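# Thread the long board through the wall slot onto bearers

## Task

Feed the long board through the slot in the grey panel wall, never letting any part of it pass above the wall or around either end. Set it flat on top of the two wooden bearers on the far side so it crosses each bearer rather than running along it. The board must not touch the table, the wall or the offcuts. At the end both bearers must still stand on the table top, in contact with it.

## Robot and tools

Robot: two arms. left_arm carries a left hand and sits on the +y side; right_arm carries a right hand. Calibrated bases in the scene frame: left_arm (-0.021, +0.365, +0.042) m, right_arm (+0.029, -0.248, +0.015) m, each turned only slightly about z. A camera stand is behind the arms. The board, wall, bearers and offcuts are on the table; loose items may get nudged now and then.

Scene frame: origin at table-top height, halfway between the nominal bases. +x points out over the table, +z up, +y toward left_arm. Image left/right does not match arm names. All positions, orientations, offsets and Hand targets use this frame.

Hand point: a point fixed to the palm, 0.15 m from the wrist face along the fingers and 0.05 m in front of the palm. Its +z runs along the straight fingers, +y comes out of the palm, +x crosses the palm away from the thumb on the right hand (toward the thumb on the left hand). Straight fingers end 0.06-0.07 m past the point along +z, 0.06 m behind it along -y. A wrist bracket on the little-finger side reaches 0.10 m across and can collide.

The 28-number row (every value in [-1, 1], always all 28 even if one arm idles): left_arm dx, dy, dz, rx, ry, rz; left hand little, ring, middle, index, thumb_bend, thumb_turn, force_limit, speed; then the same 14 for right_arm. The six pose numbers are an offset, not a pose: they shift that hand point from its Hand target as it stood when the action (or move) began, along scene axes; 1.0 equals 0.6 m for dx/dy/dz and 180 degrees for rx/ry/rz, which form one rotation vector turning about the Hand target position. Each row within an action counts from that same start, so resending an offset in a new call moves further. Six zeros re-request the current Hand target. The six finger numbers are absolute targets: +1 open/straight, -1 curled; thumb_turn -1 swings the thumb in front of the palm, +1 beside it. force_limit maps -1..+1 to about 0..10 N at the fingertip (0..15 N for the two thumb motors). speed rises linearly from near zero at -1 to full at +0.48 and stays full above. To leave a hand unchanged, resend its last executed eight numbers; if none were sent yet, use hand_measured plus hand_force_limit and hand_speed.

Tools:
- execute_actions(actions, cameras): actions is a list; each action is up to 15 rows, one per 1/30 s step; a short action repeats its last row. Images return only for an empty list or when cameras names them.
- move(target, speed, blend, blocking, cameras): target is one 28-number row or up to 15 rows; every row is an offset from the same starting Hand targets. speed in m/s, 0.002 to 4.3 (default 0.25), rotation capped at twice that in rad/s; one value or one per target. blend in m rounds corners between rows (0 means stop at each). Paths are straight, ignore obstacles and cap at 10 s. blocking=false returns early while the move runs. The result adds a move: line (done, off_target, moving, held, fault; limits=paced or limits=held).
- wait(seconds 0-10, cameras): lets time pass holding commands.
- stop(cameras): brakes a running move.
- zoom_image(camera, region [x0, y0, x1, y1] in pixels, max 504x504): enlarges part of the newest image from cam_head_left, cam_head_right, cam_high, cam_low, cam_left_wrist or cam_right_wrist (all 672x504).
- show_instructions(): shows reference pages.
- finished_scene(scene=1): ends the scene for good.

Results: end_effector_position (m) and end_effector_quat_wxyz per arm; Hand target (the last commanded pose after clipping, base for the next offset); joint positions, velocities and torques; hand_measured, hand_stopped_by (moving, target, force, stalled, fault), hand_load_n (positive means pushed open; near 0 after a grip is lost); hand_force_limit, hand_speed; motor temperatures, possibly MOTOR HOT or OVER-TEMPERATURE FAULT.

Behaviour to expect: hands often rest 1-5 cm off (usually low) from the commanded pose without touching anything; send the missing distance as a fresh offset. Orientation commands are clipped to 40 degrees from the measured one per step. A grip works on items about 0.035-0.065 m thick with the thumb turned in front, handles down to 0.025 m. Close slowly (speed about -0.94 or less) for gentle grips; raise force_limit and send a more closed target to squeeze harder, a more open one to release.

Avoid: letting the board or anything leave the table or drop far, knocking the wall or bearers, fast strikes or hard pushes, contact or pinching between the two hands, routing paths close to an arm's own base, and holding loads or stretched poses long enough to overheat motors. An arm pressing on something keeps pressing until you command it back past the contact.

Each tool is called after ">>>" as name(argument=value, ...) on one line, values as JSON.

Reference images:

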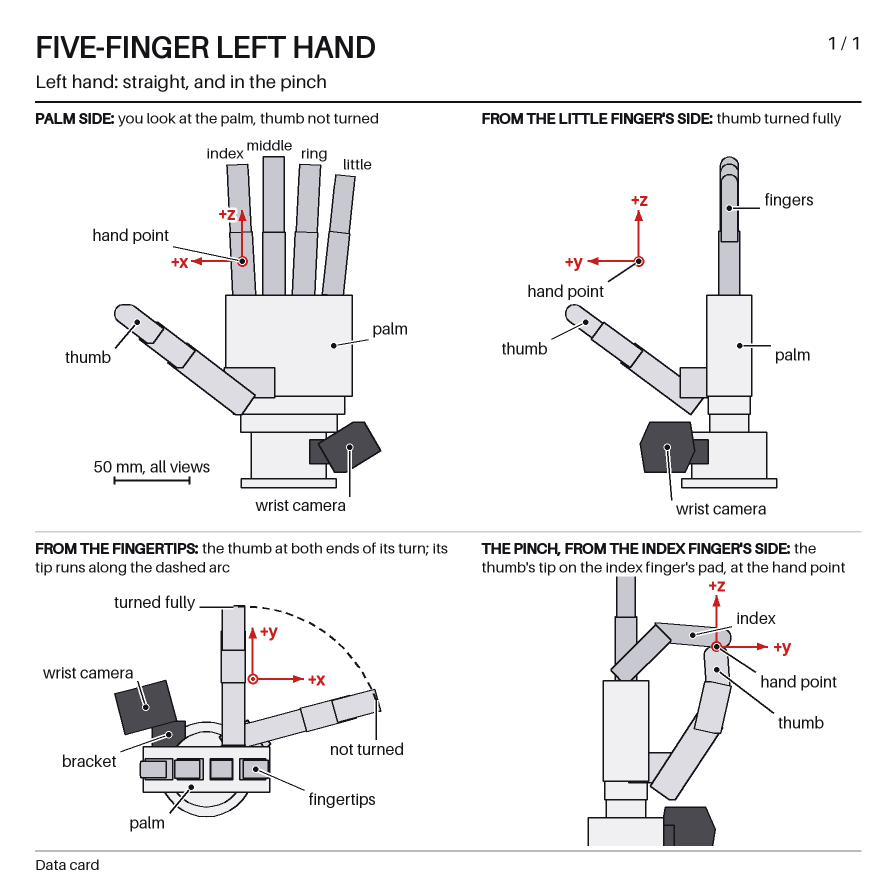

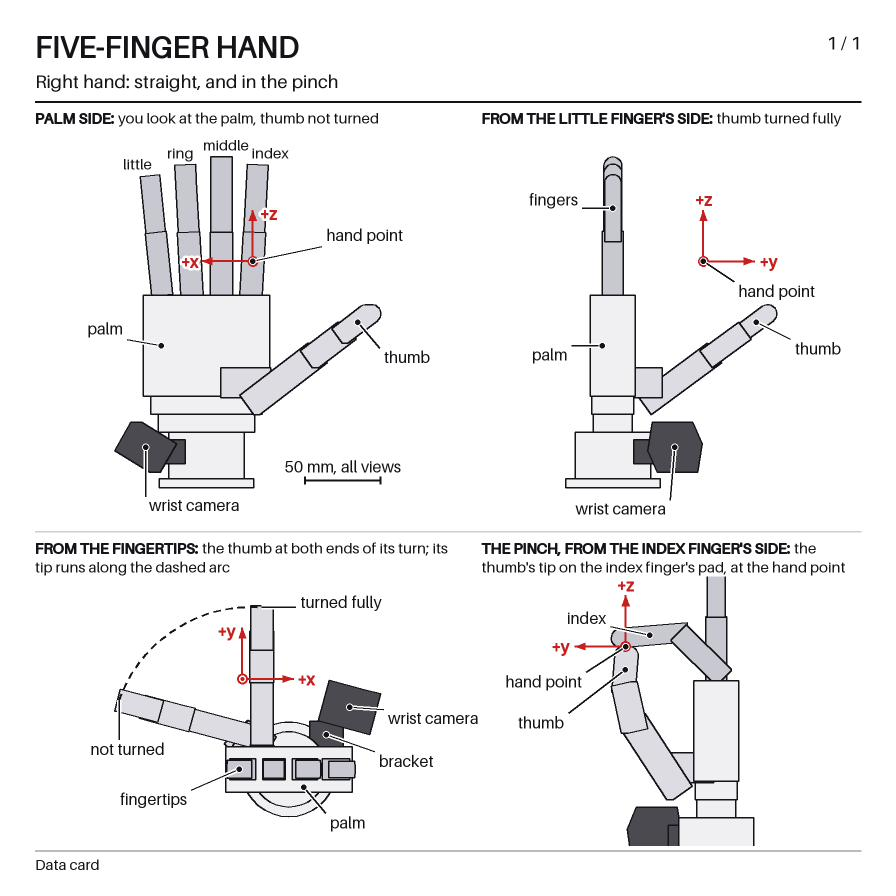

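## Session

>>> execute_actions(actions=[])

Scene clock: 0.00 s.
left_arm: end_effector_position=(+0.1103, +0.5497, +0.1465) hand_measured=(+1.000, +1.000, +1.000, +1.000, +1.000, +1.000) hand_load_n=(+0.0, +0.0, +0.0, +0.5, +0.0, +0.0) hand_stopped_by=(target, target, target, target, target, target) hand_force_limit=0.00 hand_speed=-0.80 end_effector_quat_wxyz=(-0.153, -0.179, +0.921, +0.310) | right_arm: end_effector_position=(+0.4179, -0.2286, +0.2418) hand_measured=(+1.000, +1.000, +1.000, +1.000, +1.000, +1.000) hand_load_n=(+0.0, +0.0, +0.0, +0.0, +0.0, +0.0) hand_stopped_by=(target, target, target, target, target, target) hand_force_limit=0.00 hand_speed=-0.80 end_effector_quat_wxyz=(+0.301, -0.304, +0.858, -0.284)
Joint positions: left_arm=[0.202 1.28 0.621 -1.26 -0.629 1.284] | right_arm=[0.055 0.854 0.789 -0.716 0.359 0.808]
Joint velocities: within noise
Joint torques (N m): no reading
Motor temperatures (°C): left_arm=[25 27 23 20 22 20] | right_arm=[20 24 23 23 23 23]
Heat: left arm: hottest shoulder 27 °C; right arm: hottest shoulder 24 °C.
Hand target: left_arm +0.1172, +0.5512, +0.1501; -0.145, -0.182, +0.922, +0.311 | right_arm +0.4246, -0.2281, +0.2572; +0.313, -0.300, +0.854, -0.287

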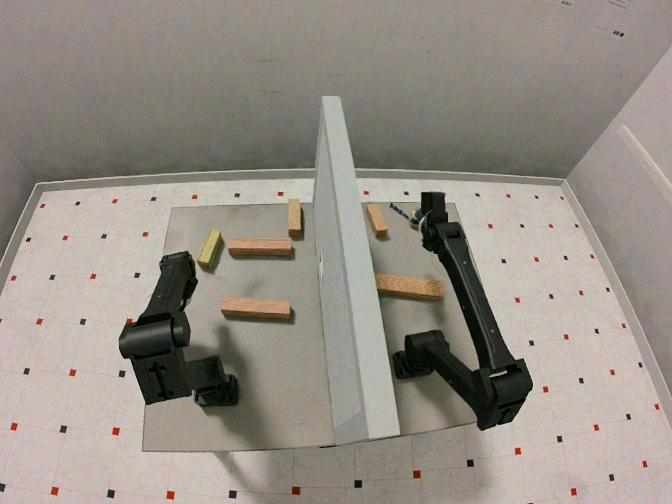

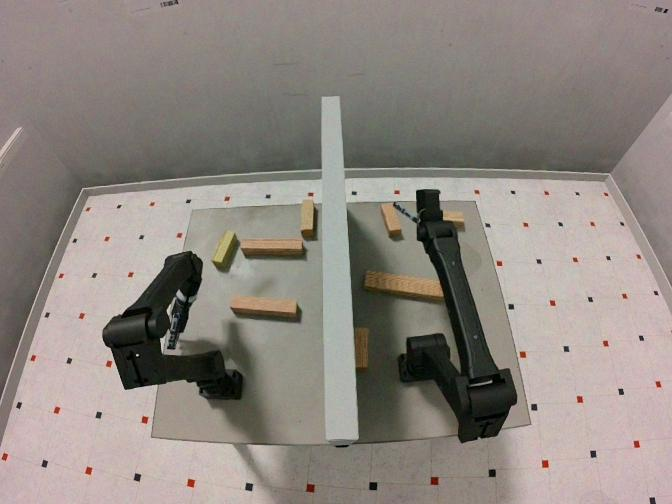

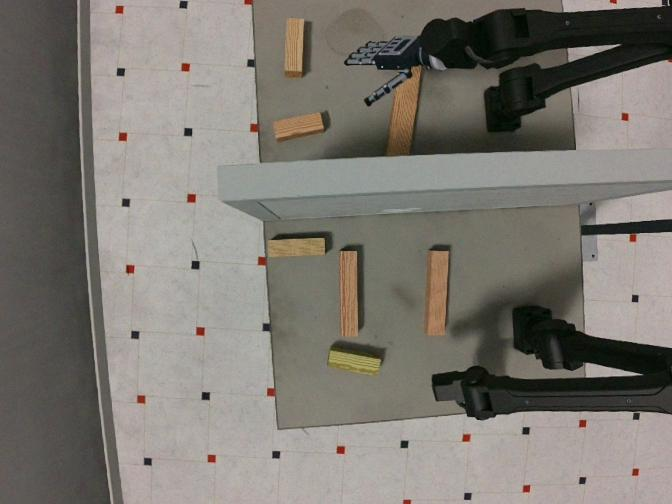

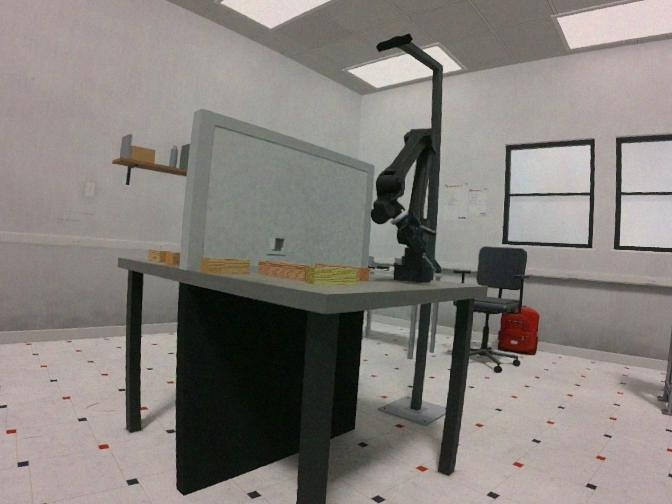

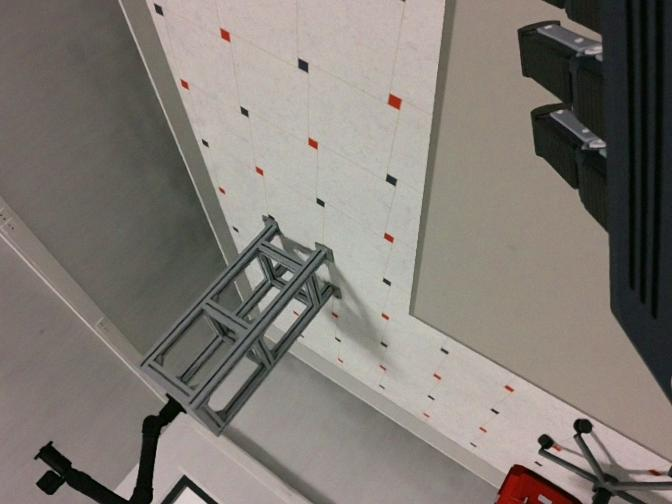

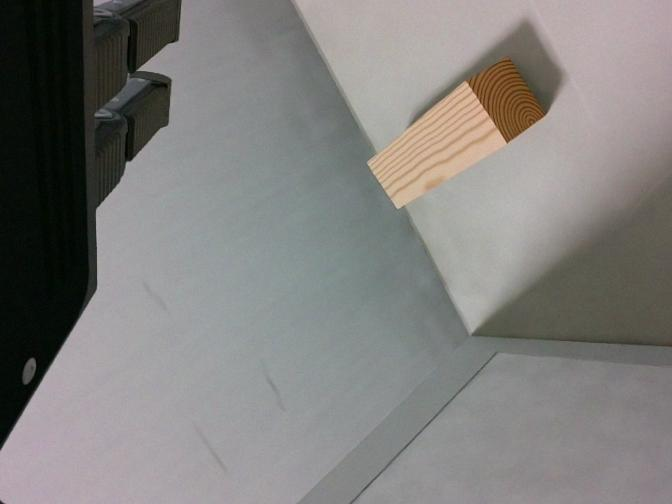

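>>> zoom_image(camera="cam_head_left", region=[140, 180, 480, 435])

>>> zoom_image(camera="cam_head_right", region=[180, 190, 520, 445])

>>> zoom_image(camera="cam_high", region=[250, 0, 590, 255])

>>> zoom_image(camera="cam_high", region=[250, 180, 590, 435])

>>> zoom_image(camera="cam_low", region=[110, 90, 450, 345])

>>> zoom_image(camera="cam_low", region=[200, 210, 300, 285])

Scaled by 1.482 from the camera's 672x504 image, which has a finer 960x720 frame.

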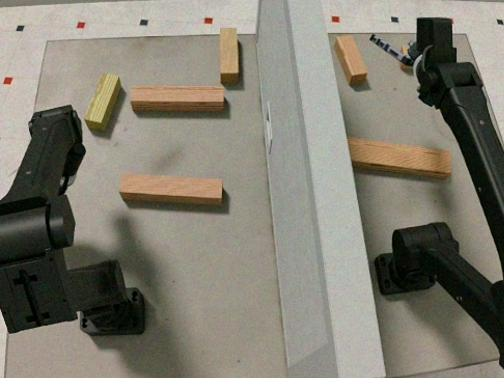

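Scaled by 1.482 from the camera's 672x504 image, which has a finer 960x720 frame.

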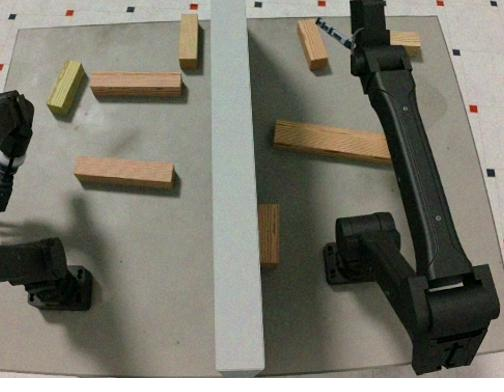

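Scaled by 1.482 from the camera's 672x504 image, which has a finer 960x720 frame.

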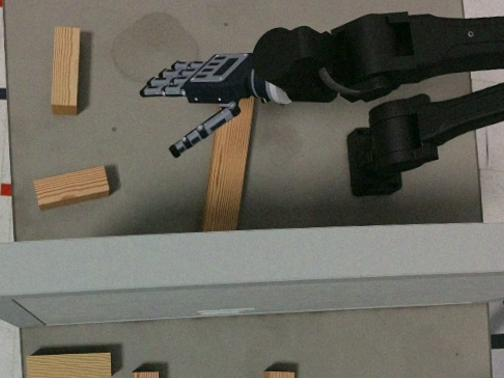

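Scaled by 1.482 from the camera's 672x504 image, which has a finer 960x720 frame.

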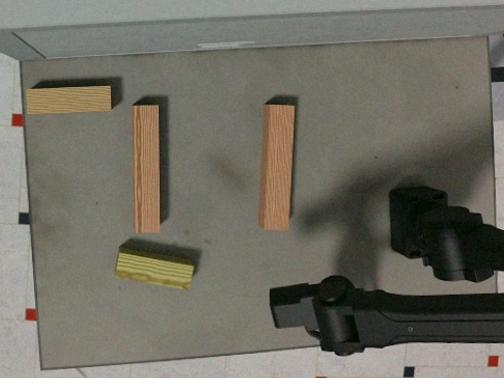

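Scaled by 1.482 from the camera's 672x504 image, which has a finer 960x720 frame.

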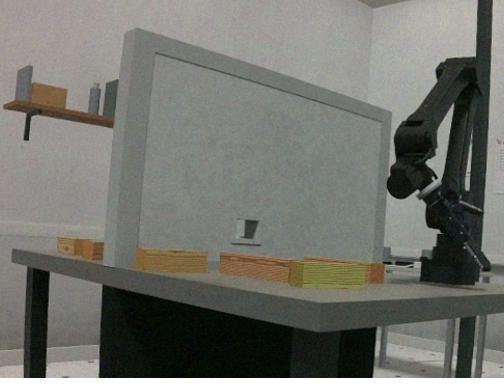

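Scaled by 5.040 from the camera's 672x504 image, which has a finer 960x720 frame.

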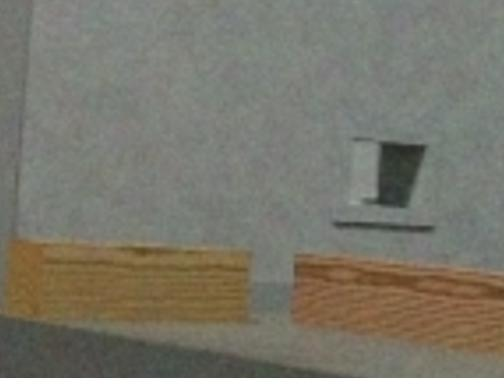

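>>> move(target=[0,0,0,0,0,0,1,1,1,1,1,1,0,-0.8,-0.24,-0.037,0.155,-0.0125,0.288,0.266,1,1,1,1,1,1,0,-0.8], cameras=["all"])

Scene clock: 54.20 s.
left_arm: end_effector_position=(+0.1103, +0.5497, +0.1465) hand_measured=(+1.000, +1.000, +1.000, +1.000, +1.000, +1.000) hand_load_n=(+0.0, +0.0, +0.0, +0.0, +0.0, +0.0) hand_stopped_by=(target, target, target, target, target, target) hand_force_limit=0.00 hand_speed=-0.80 end_effector_quat_wxyz=(-0.153, -0.179, +0.921, +0.310) | right_arm: end_effector_position=(+0.2750, -0.2471, +0.3296) hand_measured=(+1.000, +1.000, +1.000, +1.000, +1.000, +1.000) hand_load_n=(+0.0, +0.0, +0.0, +0.0, +0.0, -0.5) hand_stopped_by=(target, target, target, target, target, target) hand_force_limit=0.00 hand_speed=-0.80 end_effector_quat_wxyz=(-0.054, +0.703, -0.707, +0.052)
Joint positions: left_arm=[0.202 1.28 0.621 -1.26 -0.629 1.284] | right_arm=[-0.125 1.063 1.311 -1.67 -0.018 -0.102]
Joint torques (N m): left_arm=[-0.91 -4.37 8.7 -0.59 -0.36 0.04] | right_arm=[0.56 -4.37 13.3 -0.51 -0.03 -0.19]
Motor temperatures (°C): left_arm=[24 27 25 20 22 20] | right_arm=[20 24 28 23 23 23]
Heat: left arm: hottest shoulder 27 °C; right arm: hottest elbow 28 °C.
Hand target: left_arm +0.1172, +0.5512, +0.1501; -0.145, -0.182, +0.922, +0.311 | right_arm +0.2807, -0.2503, +0.3502; +0.000, +0.707, -0.707, +0.000
Off the commanded pose: left_arm 0.008 m, 1 deg | right_arm 0.022 m, 9 deg.
joint sent to its limit (right arm) — joint 4 (wrist pitch), lower limit. The joint targets are off in orientation, not in position.
move: off_target (right_arm)

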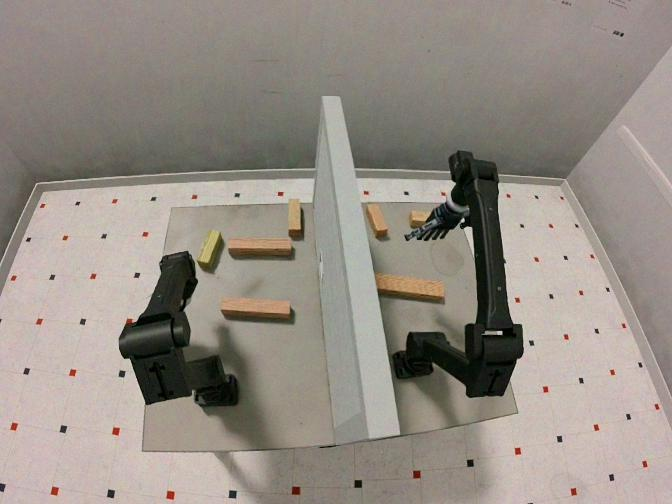

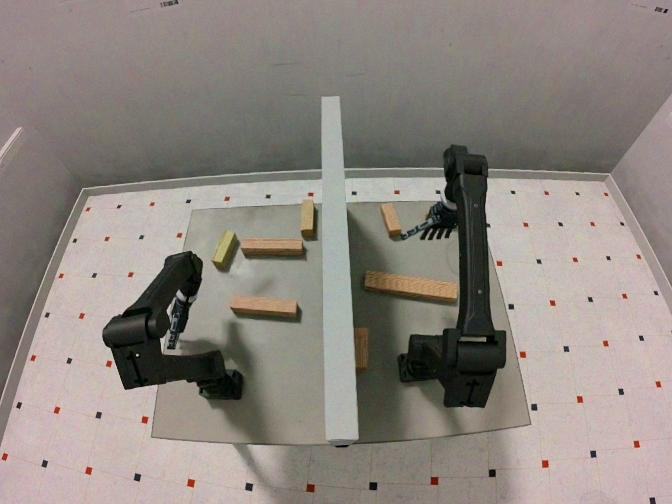

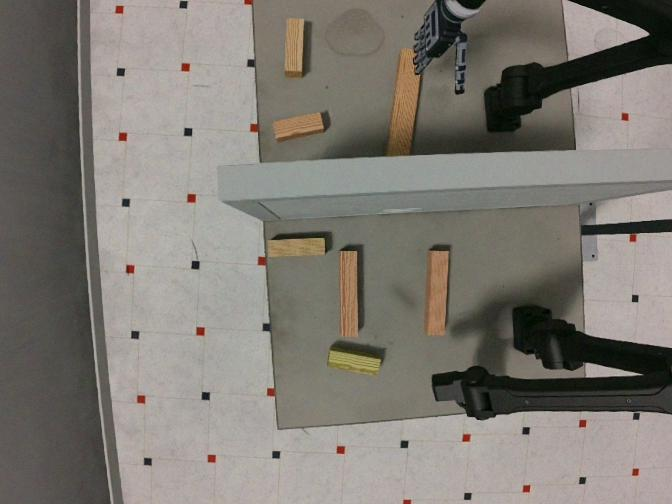

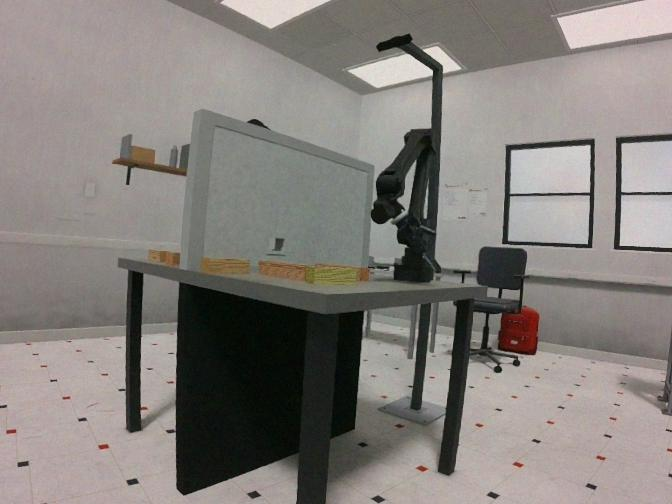

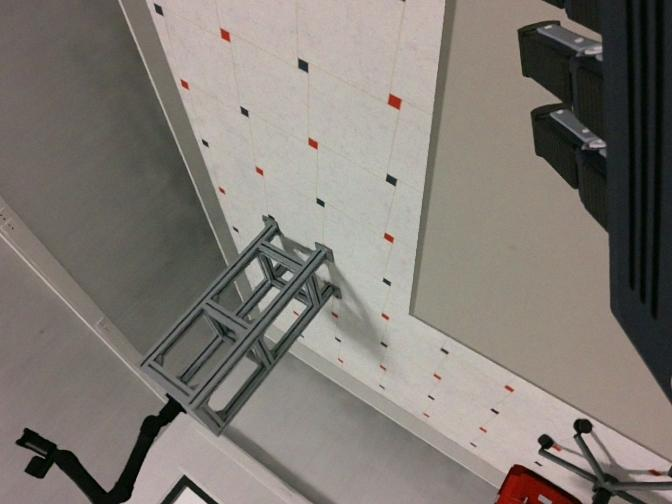

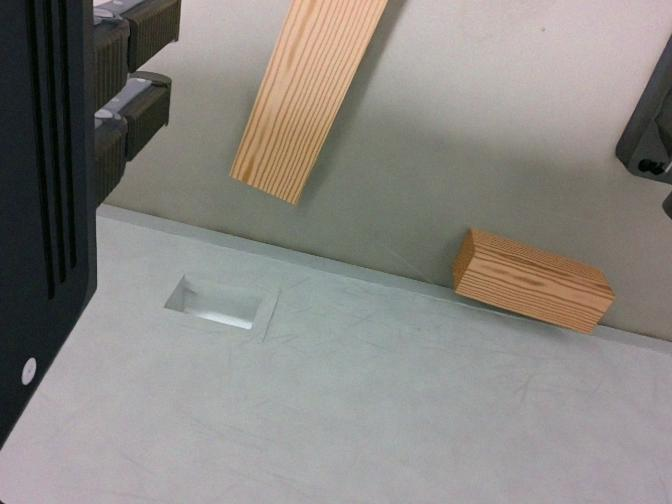

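>>> zoom_image(camera="cam_right_wrist", region=[130, 0, 466, 252])

>>> zoom_image(camera="cam_right_wrist", region=[130, 240, 330, 390])

>>> zoom_image(camera="cam_high", region=[360, 40, 480, 130])

Scaled by 1.500 from the camera's 672x504 image, which has a finer 960x720 frame.

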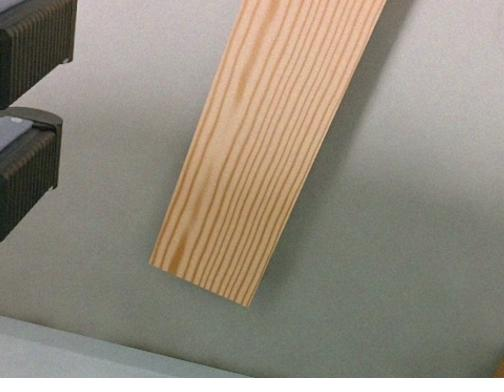

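Scaled by 2.520 from the camera's 672x504 image, which has a finer 960x720 frame.

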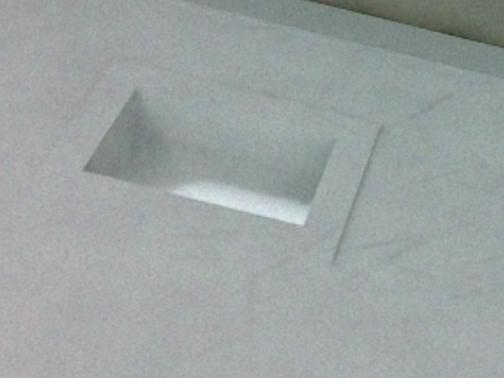

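Scaled by 4.200 from the camera's 672x504 image, which has a finer 960x720 frame.

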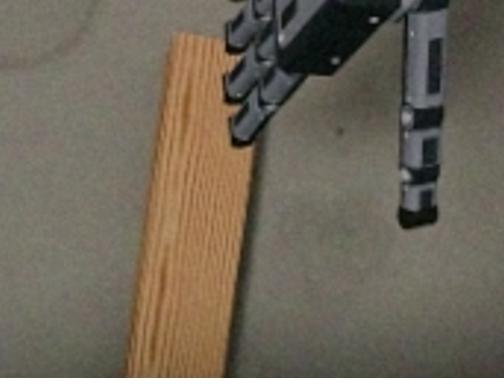

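>>> zoom_image(camera="cam_head_right", region=[350, 250, 480, 320])

>>> zoom_image(camera="cam_head_left", region=[210, 220, 340, 340])

Scaled by 3.877 from the camera's 672x504 image, which has a finer 960x720 frame.

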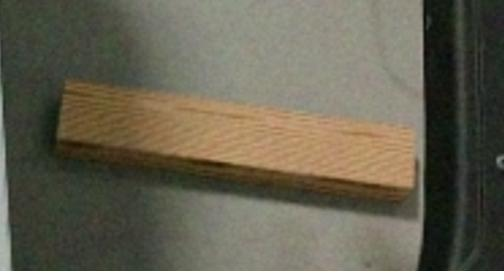

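Scaled by 3.877 from the camera's 672x504 image, which has a finer 960x720 frame.

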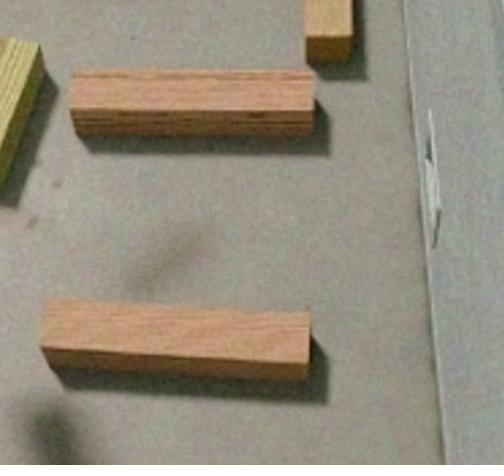

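>>> zoom_image(camera="cam_high", region=[380, 0, 620, 180])

>>> zoom_image(camera="cam_high", region=[380, 200, 620, 440])

Scaled by 2.100 from the camera's 672x504 image, which has a finer 960x720 frame.

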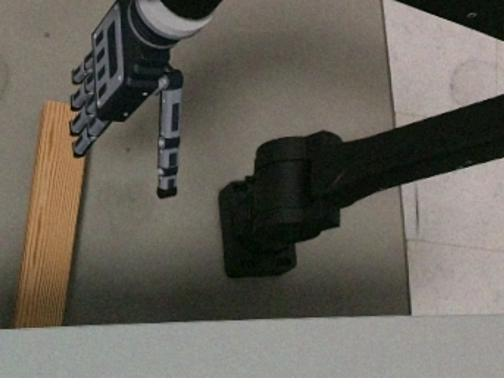

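Scaled by 2.100 from the camera's 672x504 image, which has a finer 960x720 frame.

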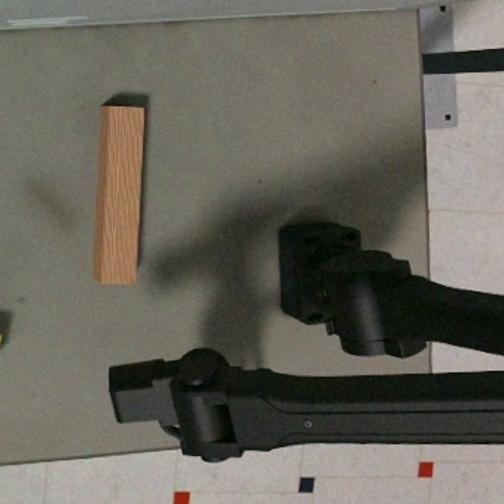

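>>> move(target=[[0.138,-0.252,0.2,-0.549,-0.348,0.021,1,1,1,1,1,1,0,-0.8,0,0,0,0,0,0,1,1,1,1,1,1,0,-0.8],[0.4055,-0.647,-0.0535,-0.549,-0.348,0.021,1,1,1,1,1,1,0,-0.8,0,0,0,0,0,0,1,1,1,1,1,1,0,-0.8]], speed=0.35, blend=0.04, cameras=["all"])

Scene clock: 159.17 s.
left_arm: end_effector_position=(+0.3648, +0.1656, +0.1207) hand_measured=(+1.000, +1.000, +1.000, +1.000, +1.000, +1.000) hand_load_n=(+0.0, +0.0, +0.0, +0.0, +0.0, -0.5) hand_stopped_by=(target, target, target, target, target, target) hand_force_limit=0.00 hand_speed=-0.80 end_effector_quat_wxyz=(+0.208, -0.157, +0.767, -0.587) | right_arm: end_effector_position=(+0.2750, -0.2471, +0.3296) hand_measured=(+1.000, +1.000, +1.000, +1.000, +1.000, +1.000) hand_load_n=(+0.0, +0.0, +0.0, +0.0, +0.0, +0.0) hand_stopped_by=(target, target, target, target, target, target) hand_force_limit=0.00 hand_speed=-0.80 end_effector_quat_wxyz=(-0.054, +0.703, -0.707, +0.052)
Joint positions: left_arm=[-0.127 1.38 0.459 0.561 0.878 0.42] | right_arm=[-0.125 1.063 1.311 -1.67 -0.018 -0.103]
Joint torques (N m): left_arm=[-1.26 -5.95 6.38 2.84 0.27 -0.03] | right_arm=[0.62 -4.37 13.31 -0.53 -0.02 -0.2]
Motor temperatures (°C): left_arm=[24 27 26 20 22 20] | right_arm=[20 24 33 23 23 23]
Heat: left arm: hottest shoulder 27 °C; right arm: hottest elbow 33 °C.
Hand target: left_arm +0.3604, +0.1630, +0.1179; +0.205, -0.157, +0.766, -0.588 | right_arm +0.2807, -0.2503, +0.3502; +0.000, +0.707, -0.707, +0.000
Off the commanded pose: left_arm 0.006 m, 0 deg | right_arm 0.022 m, 9 deg.
joint sent to its limit (right arm) — joint 4 (wrist pitch), lower limit. The joint targets are off in orientation, not in position.
move: off_target (right_arm)

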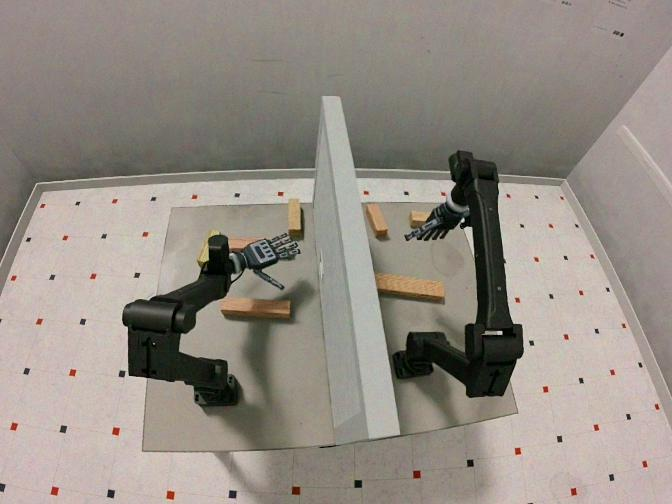

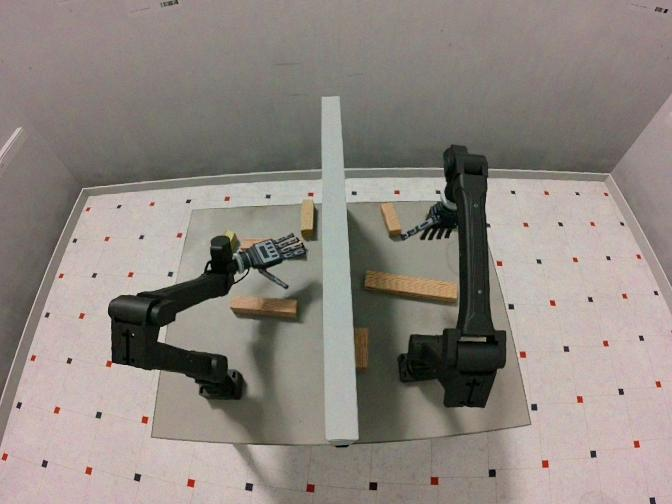

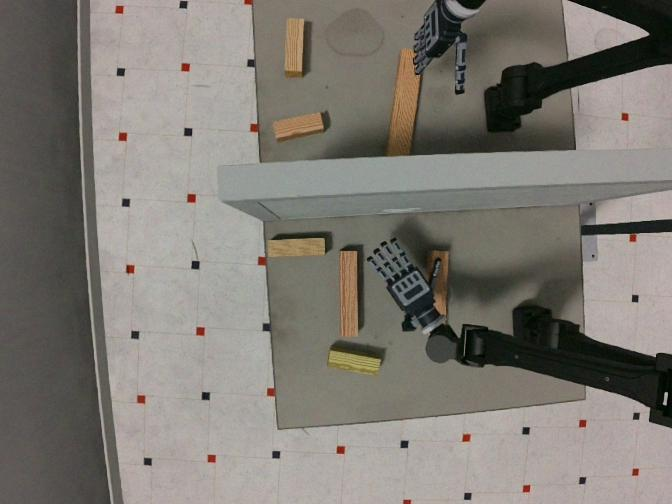

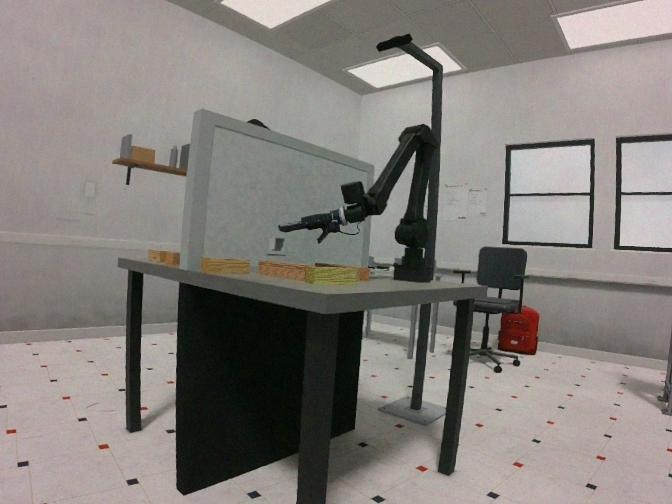

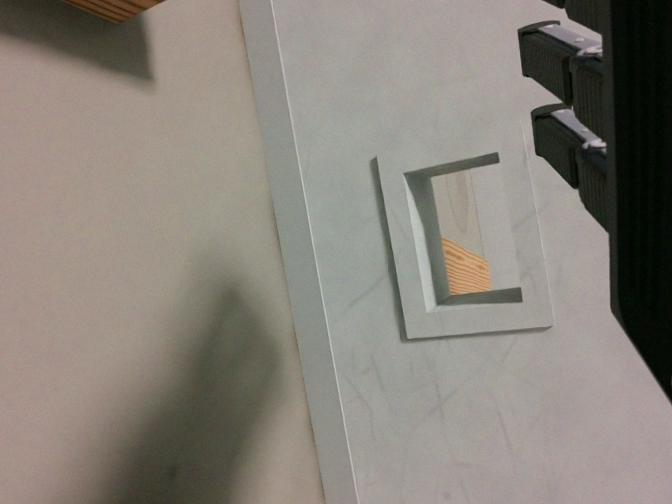

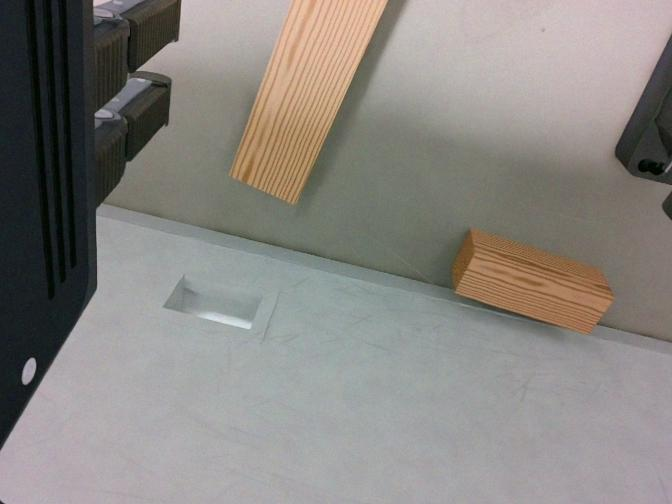

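>>> move(target=[0,0,0,0,0,0,1,1,1,1,1,1,0,-0.8,0.0605,-0.141,-0.384,-0.0247,-0.288,-0.0504,1,1,1,1,1,-1,0.2,0], cameras=["all"])

Scene clock: 190.30 s.
left_arm: end_effector_position=(+0.3647, +0.1656, +0.1207) hand_measured=(+1.000, +1.000, +1.000, +1.000, +1.000, +1.000) hand_load_n=(+0.0, +0.0, +0.0, +0.0, +0.0, +0.0) hand_stopped_by=(target, target, target, target, target, target) hand_force_limit=0.00 hand_speed=-0.80 end_effector_quat_wxyz=(+0.207, -0.158, +0.767, -0.587) | right_arm: end_effector_position=(+0.3187, -0.3316, +0.1269) hand_measured=(+1.000, +1.000, +1.000, +1.000, +1.000, -1.000) hand_load_n=(+0.0, +0.0, +0.0, +0.0, +0.0, +0.0) hand_stopped_by=(target, target, target, target, target, target) hand_force_limit=0.20 hand_speed=0.00 end_effector_quat_wxyz=(+0.286, -0.579, +0.686, -0.334)
Joint positions: left_arm=[-0.127 1.38 0.459 0.561 0.878 0.419] | right_arm=[-0.526 0.672 0.422 -0.44 -0.273 -0.212]
Joint torques (N m): left_arm=[-1.49 -6.07 6.39 2.86 0.27 -0.04] | right_arm=[0.15 0.15 8.88 1.55 -0.22 -0.19]
Heat: left arm: hottest shoulder 27 °C; right arm: hottest elbow 34 °C.
Hand target: left_arm +0.3604, +0.1630, +0.1179; +0.205, -0.157, +0.766, -0.588 | right_arm +0.3169, -0.3349, +0.1198; +0.282, -0.579, +0.687, -0.335
Off the commanded pose: left_arm 0.006 m, 0 deg | right_arm 0.008 m, 0 deg.
move: done

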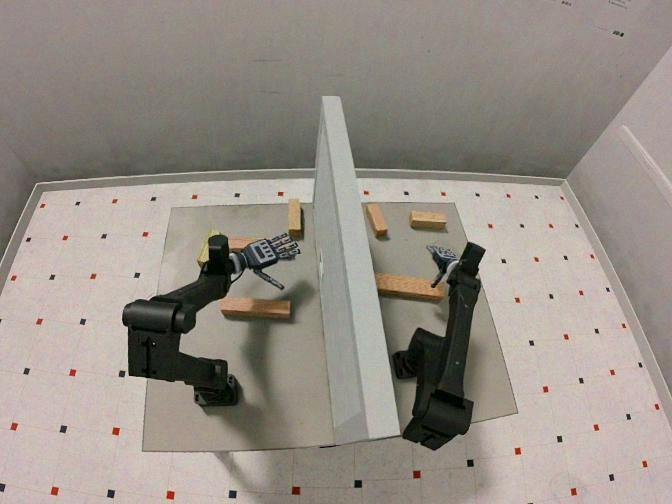

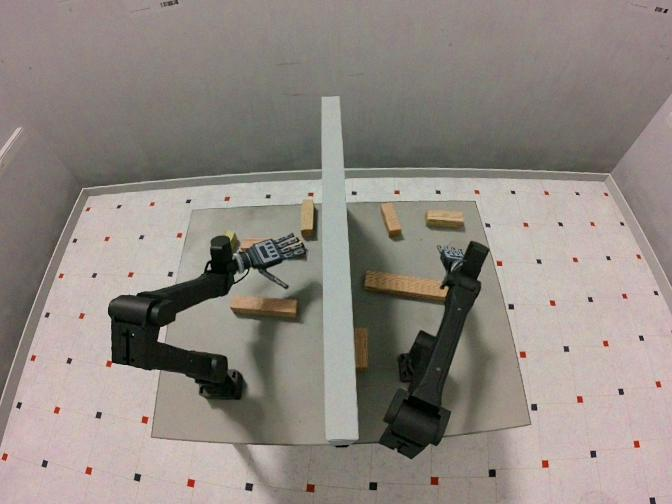

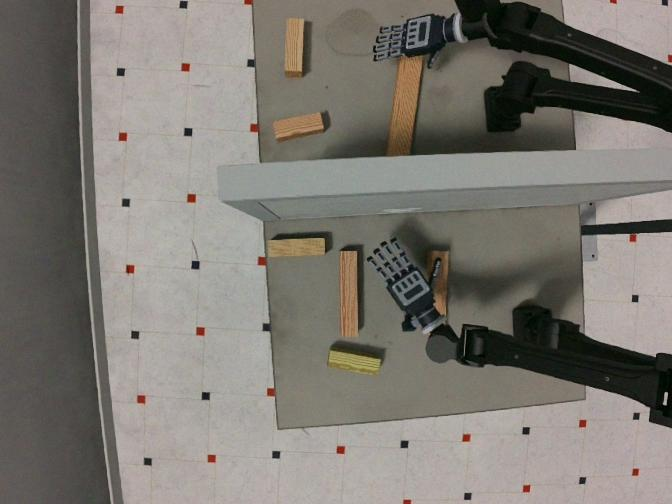

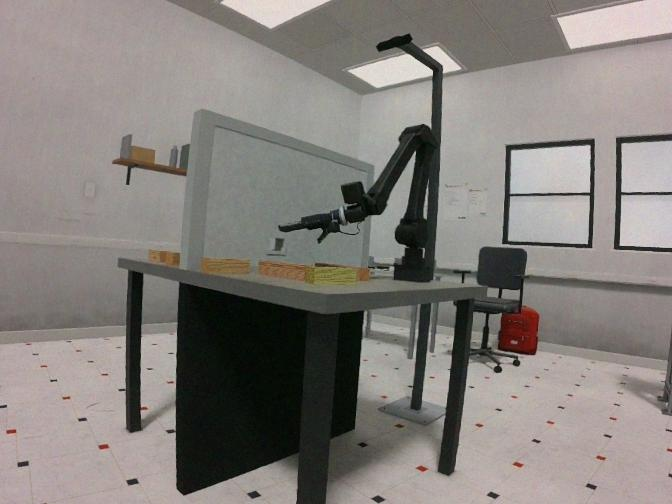

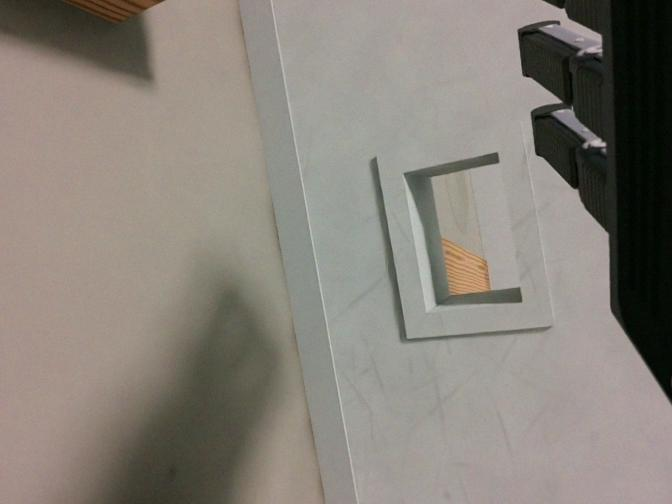

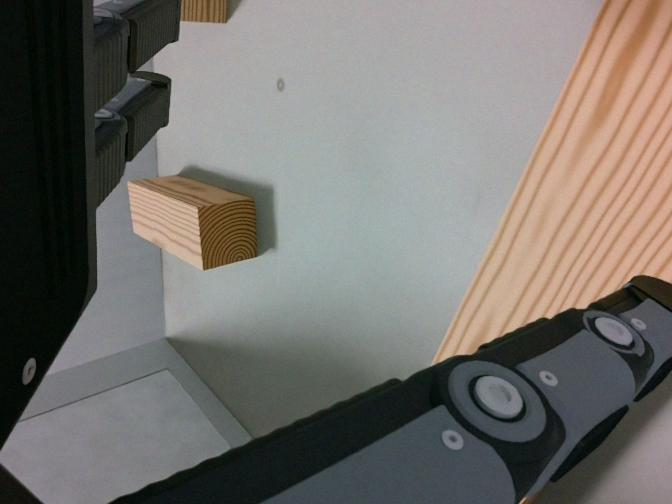

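>>> zoom_image(camera="cam_high", region=[350, 0, 490, 105])

>>> zoom_image(camera="cam_head_right", region=[360, 220, 500, 325])

Scaled by 3.600 from the camera's 672x504 image, which has a finer 960x720 frame.

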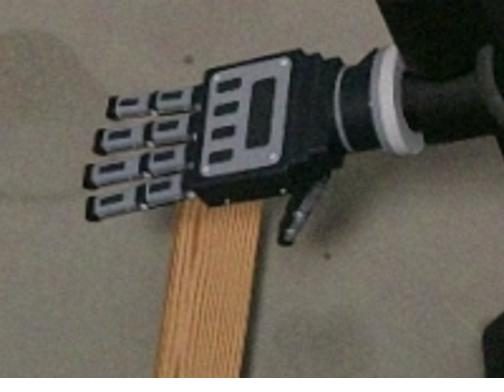

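Scaled by 3.600 from the camera's 672x504 image, which has a finer 960x720 frame.

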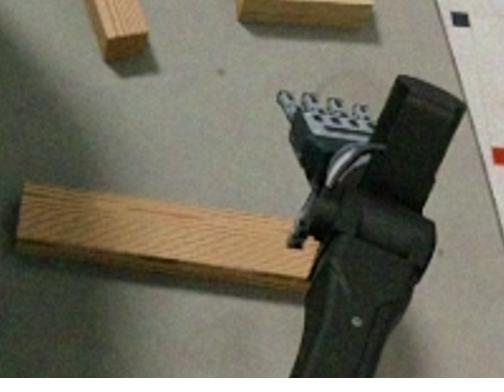

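>>> move(target=[0,0,0,0,0,0,1,1,1,1,1,1,0,-0.8,-0.01,0,-0.163,0,0,0,1,1,1,1,1,-1,0.2,0], speed=0.12, cameras=["cam_high","cam_right_wrist","cam_left_wrist","cam_head_right"])

Scene clock: 209.43 s.
left_arm: end_effector_position=(+0.3647, +0.1656, +0.1207) hand_measured=(+1.000, +1.000, +1.000, +1.000, +1.000, +1.000) hand_load_n=(+0.0, +0.0, +0.0, +0.0, +0.0, +0.0) hand_stopped_by=(target, target, target, target, target, target) hand_force_limit=0.00 hand_speed=-0.80 end_effector_quat_wxyz=(+0.207, -0.158, +0.767, -0.587) | right_arm: end_effector_position=(+0.3134, -0.3334, +0.0269) hand_measured=(+1.000, +1.000, +1.000, +1.000, +1.000, -1.000) hand_load_n=(+0.0, +0.0, -0.5, +0.0, +0.0, +0.0) hand_stopped_by=(target, target, target, target, target, target) hand_force_limit=0.20 hand_speed=0.00 end_effector_quat_wxyz=(+0.285, -0.578, +0.687, -0.334)
Joint positions: left_arm=[-0.127 1.38 0.459 0.561 0.878 0.419] | right_arm=[-0.546 0.904 0.209 0.001 -0.285 -0.224]
Joint torques (N m): left_arm=[-1.32 -5.95 6.39 2.86 0.27 -0.05] | right_arm=[0.38 -0.67 7.5 1.55 -0.23 -0.18]
Heat: left arm: hottest shoulder 27 °C; right arm: hottest elbow 34 °C.
Hand target: left_arm +0.3604, +0.1630, +0.1179; +0.205, -0.157, +0.766, -0.588 | right_arm +0.3108, -0.3348, +0.0219; +0.282, -0.579, +0.687, -0.335
Off the commanded pose: left_arm 0.006 m, 0 deg | right_arm 0.006 m, 0 deg.
move: done
Images, in order (width x height): cam_head_right 672x504, cam_high 672x504, cam_left_wrist 672x504, cam_right_wrist 672x504.

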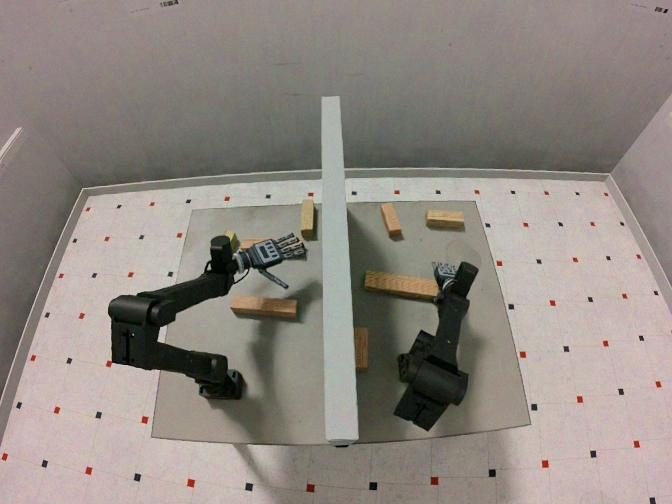

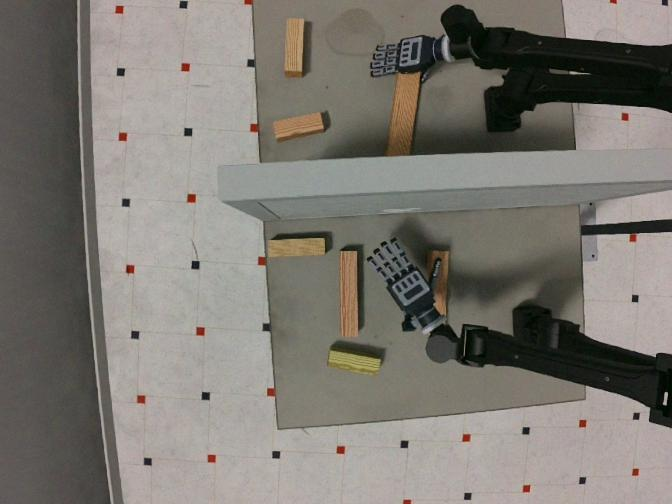

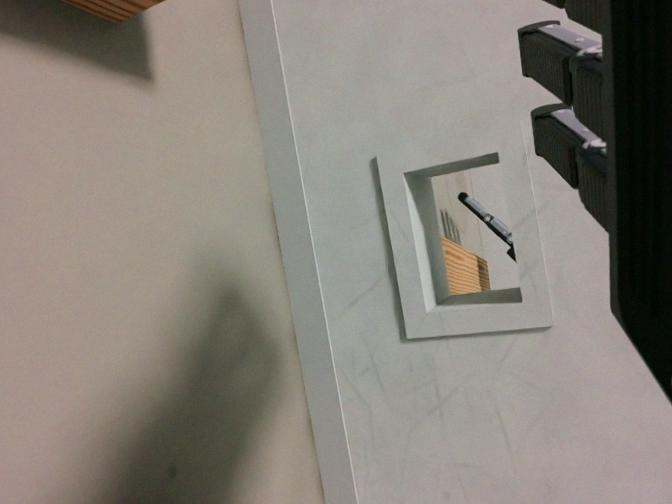

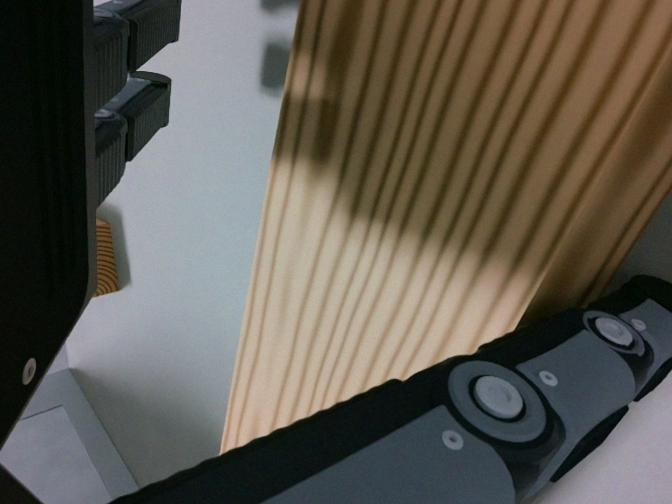

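>>> zoom_image(camera="cam_left_wrist", region=[370, 140, 560, 330])

>>> zoom_image(camera="cam_high", region=[350, 10, 490, 115])

Scaled by 2.653 from the camera's 672x504 image, which has a finer 960x720 frame.

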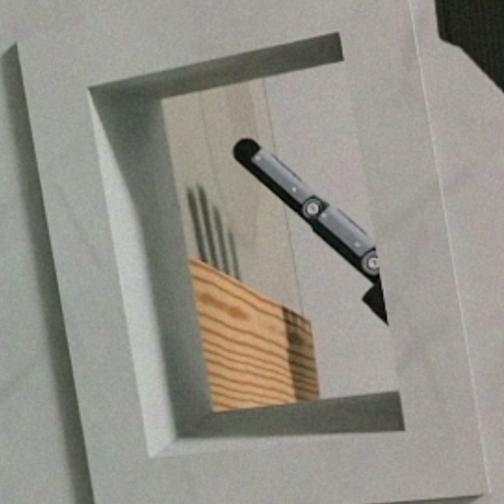

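Scaled by 3.600 from the camera's 672x504 image, which has a finer 960x720 frame.

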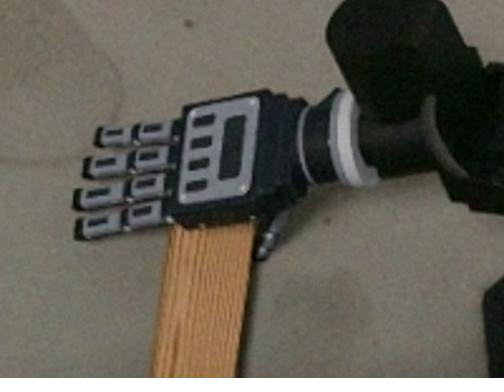

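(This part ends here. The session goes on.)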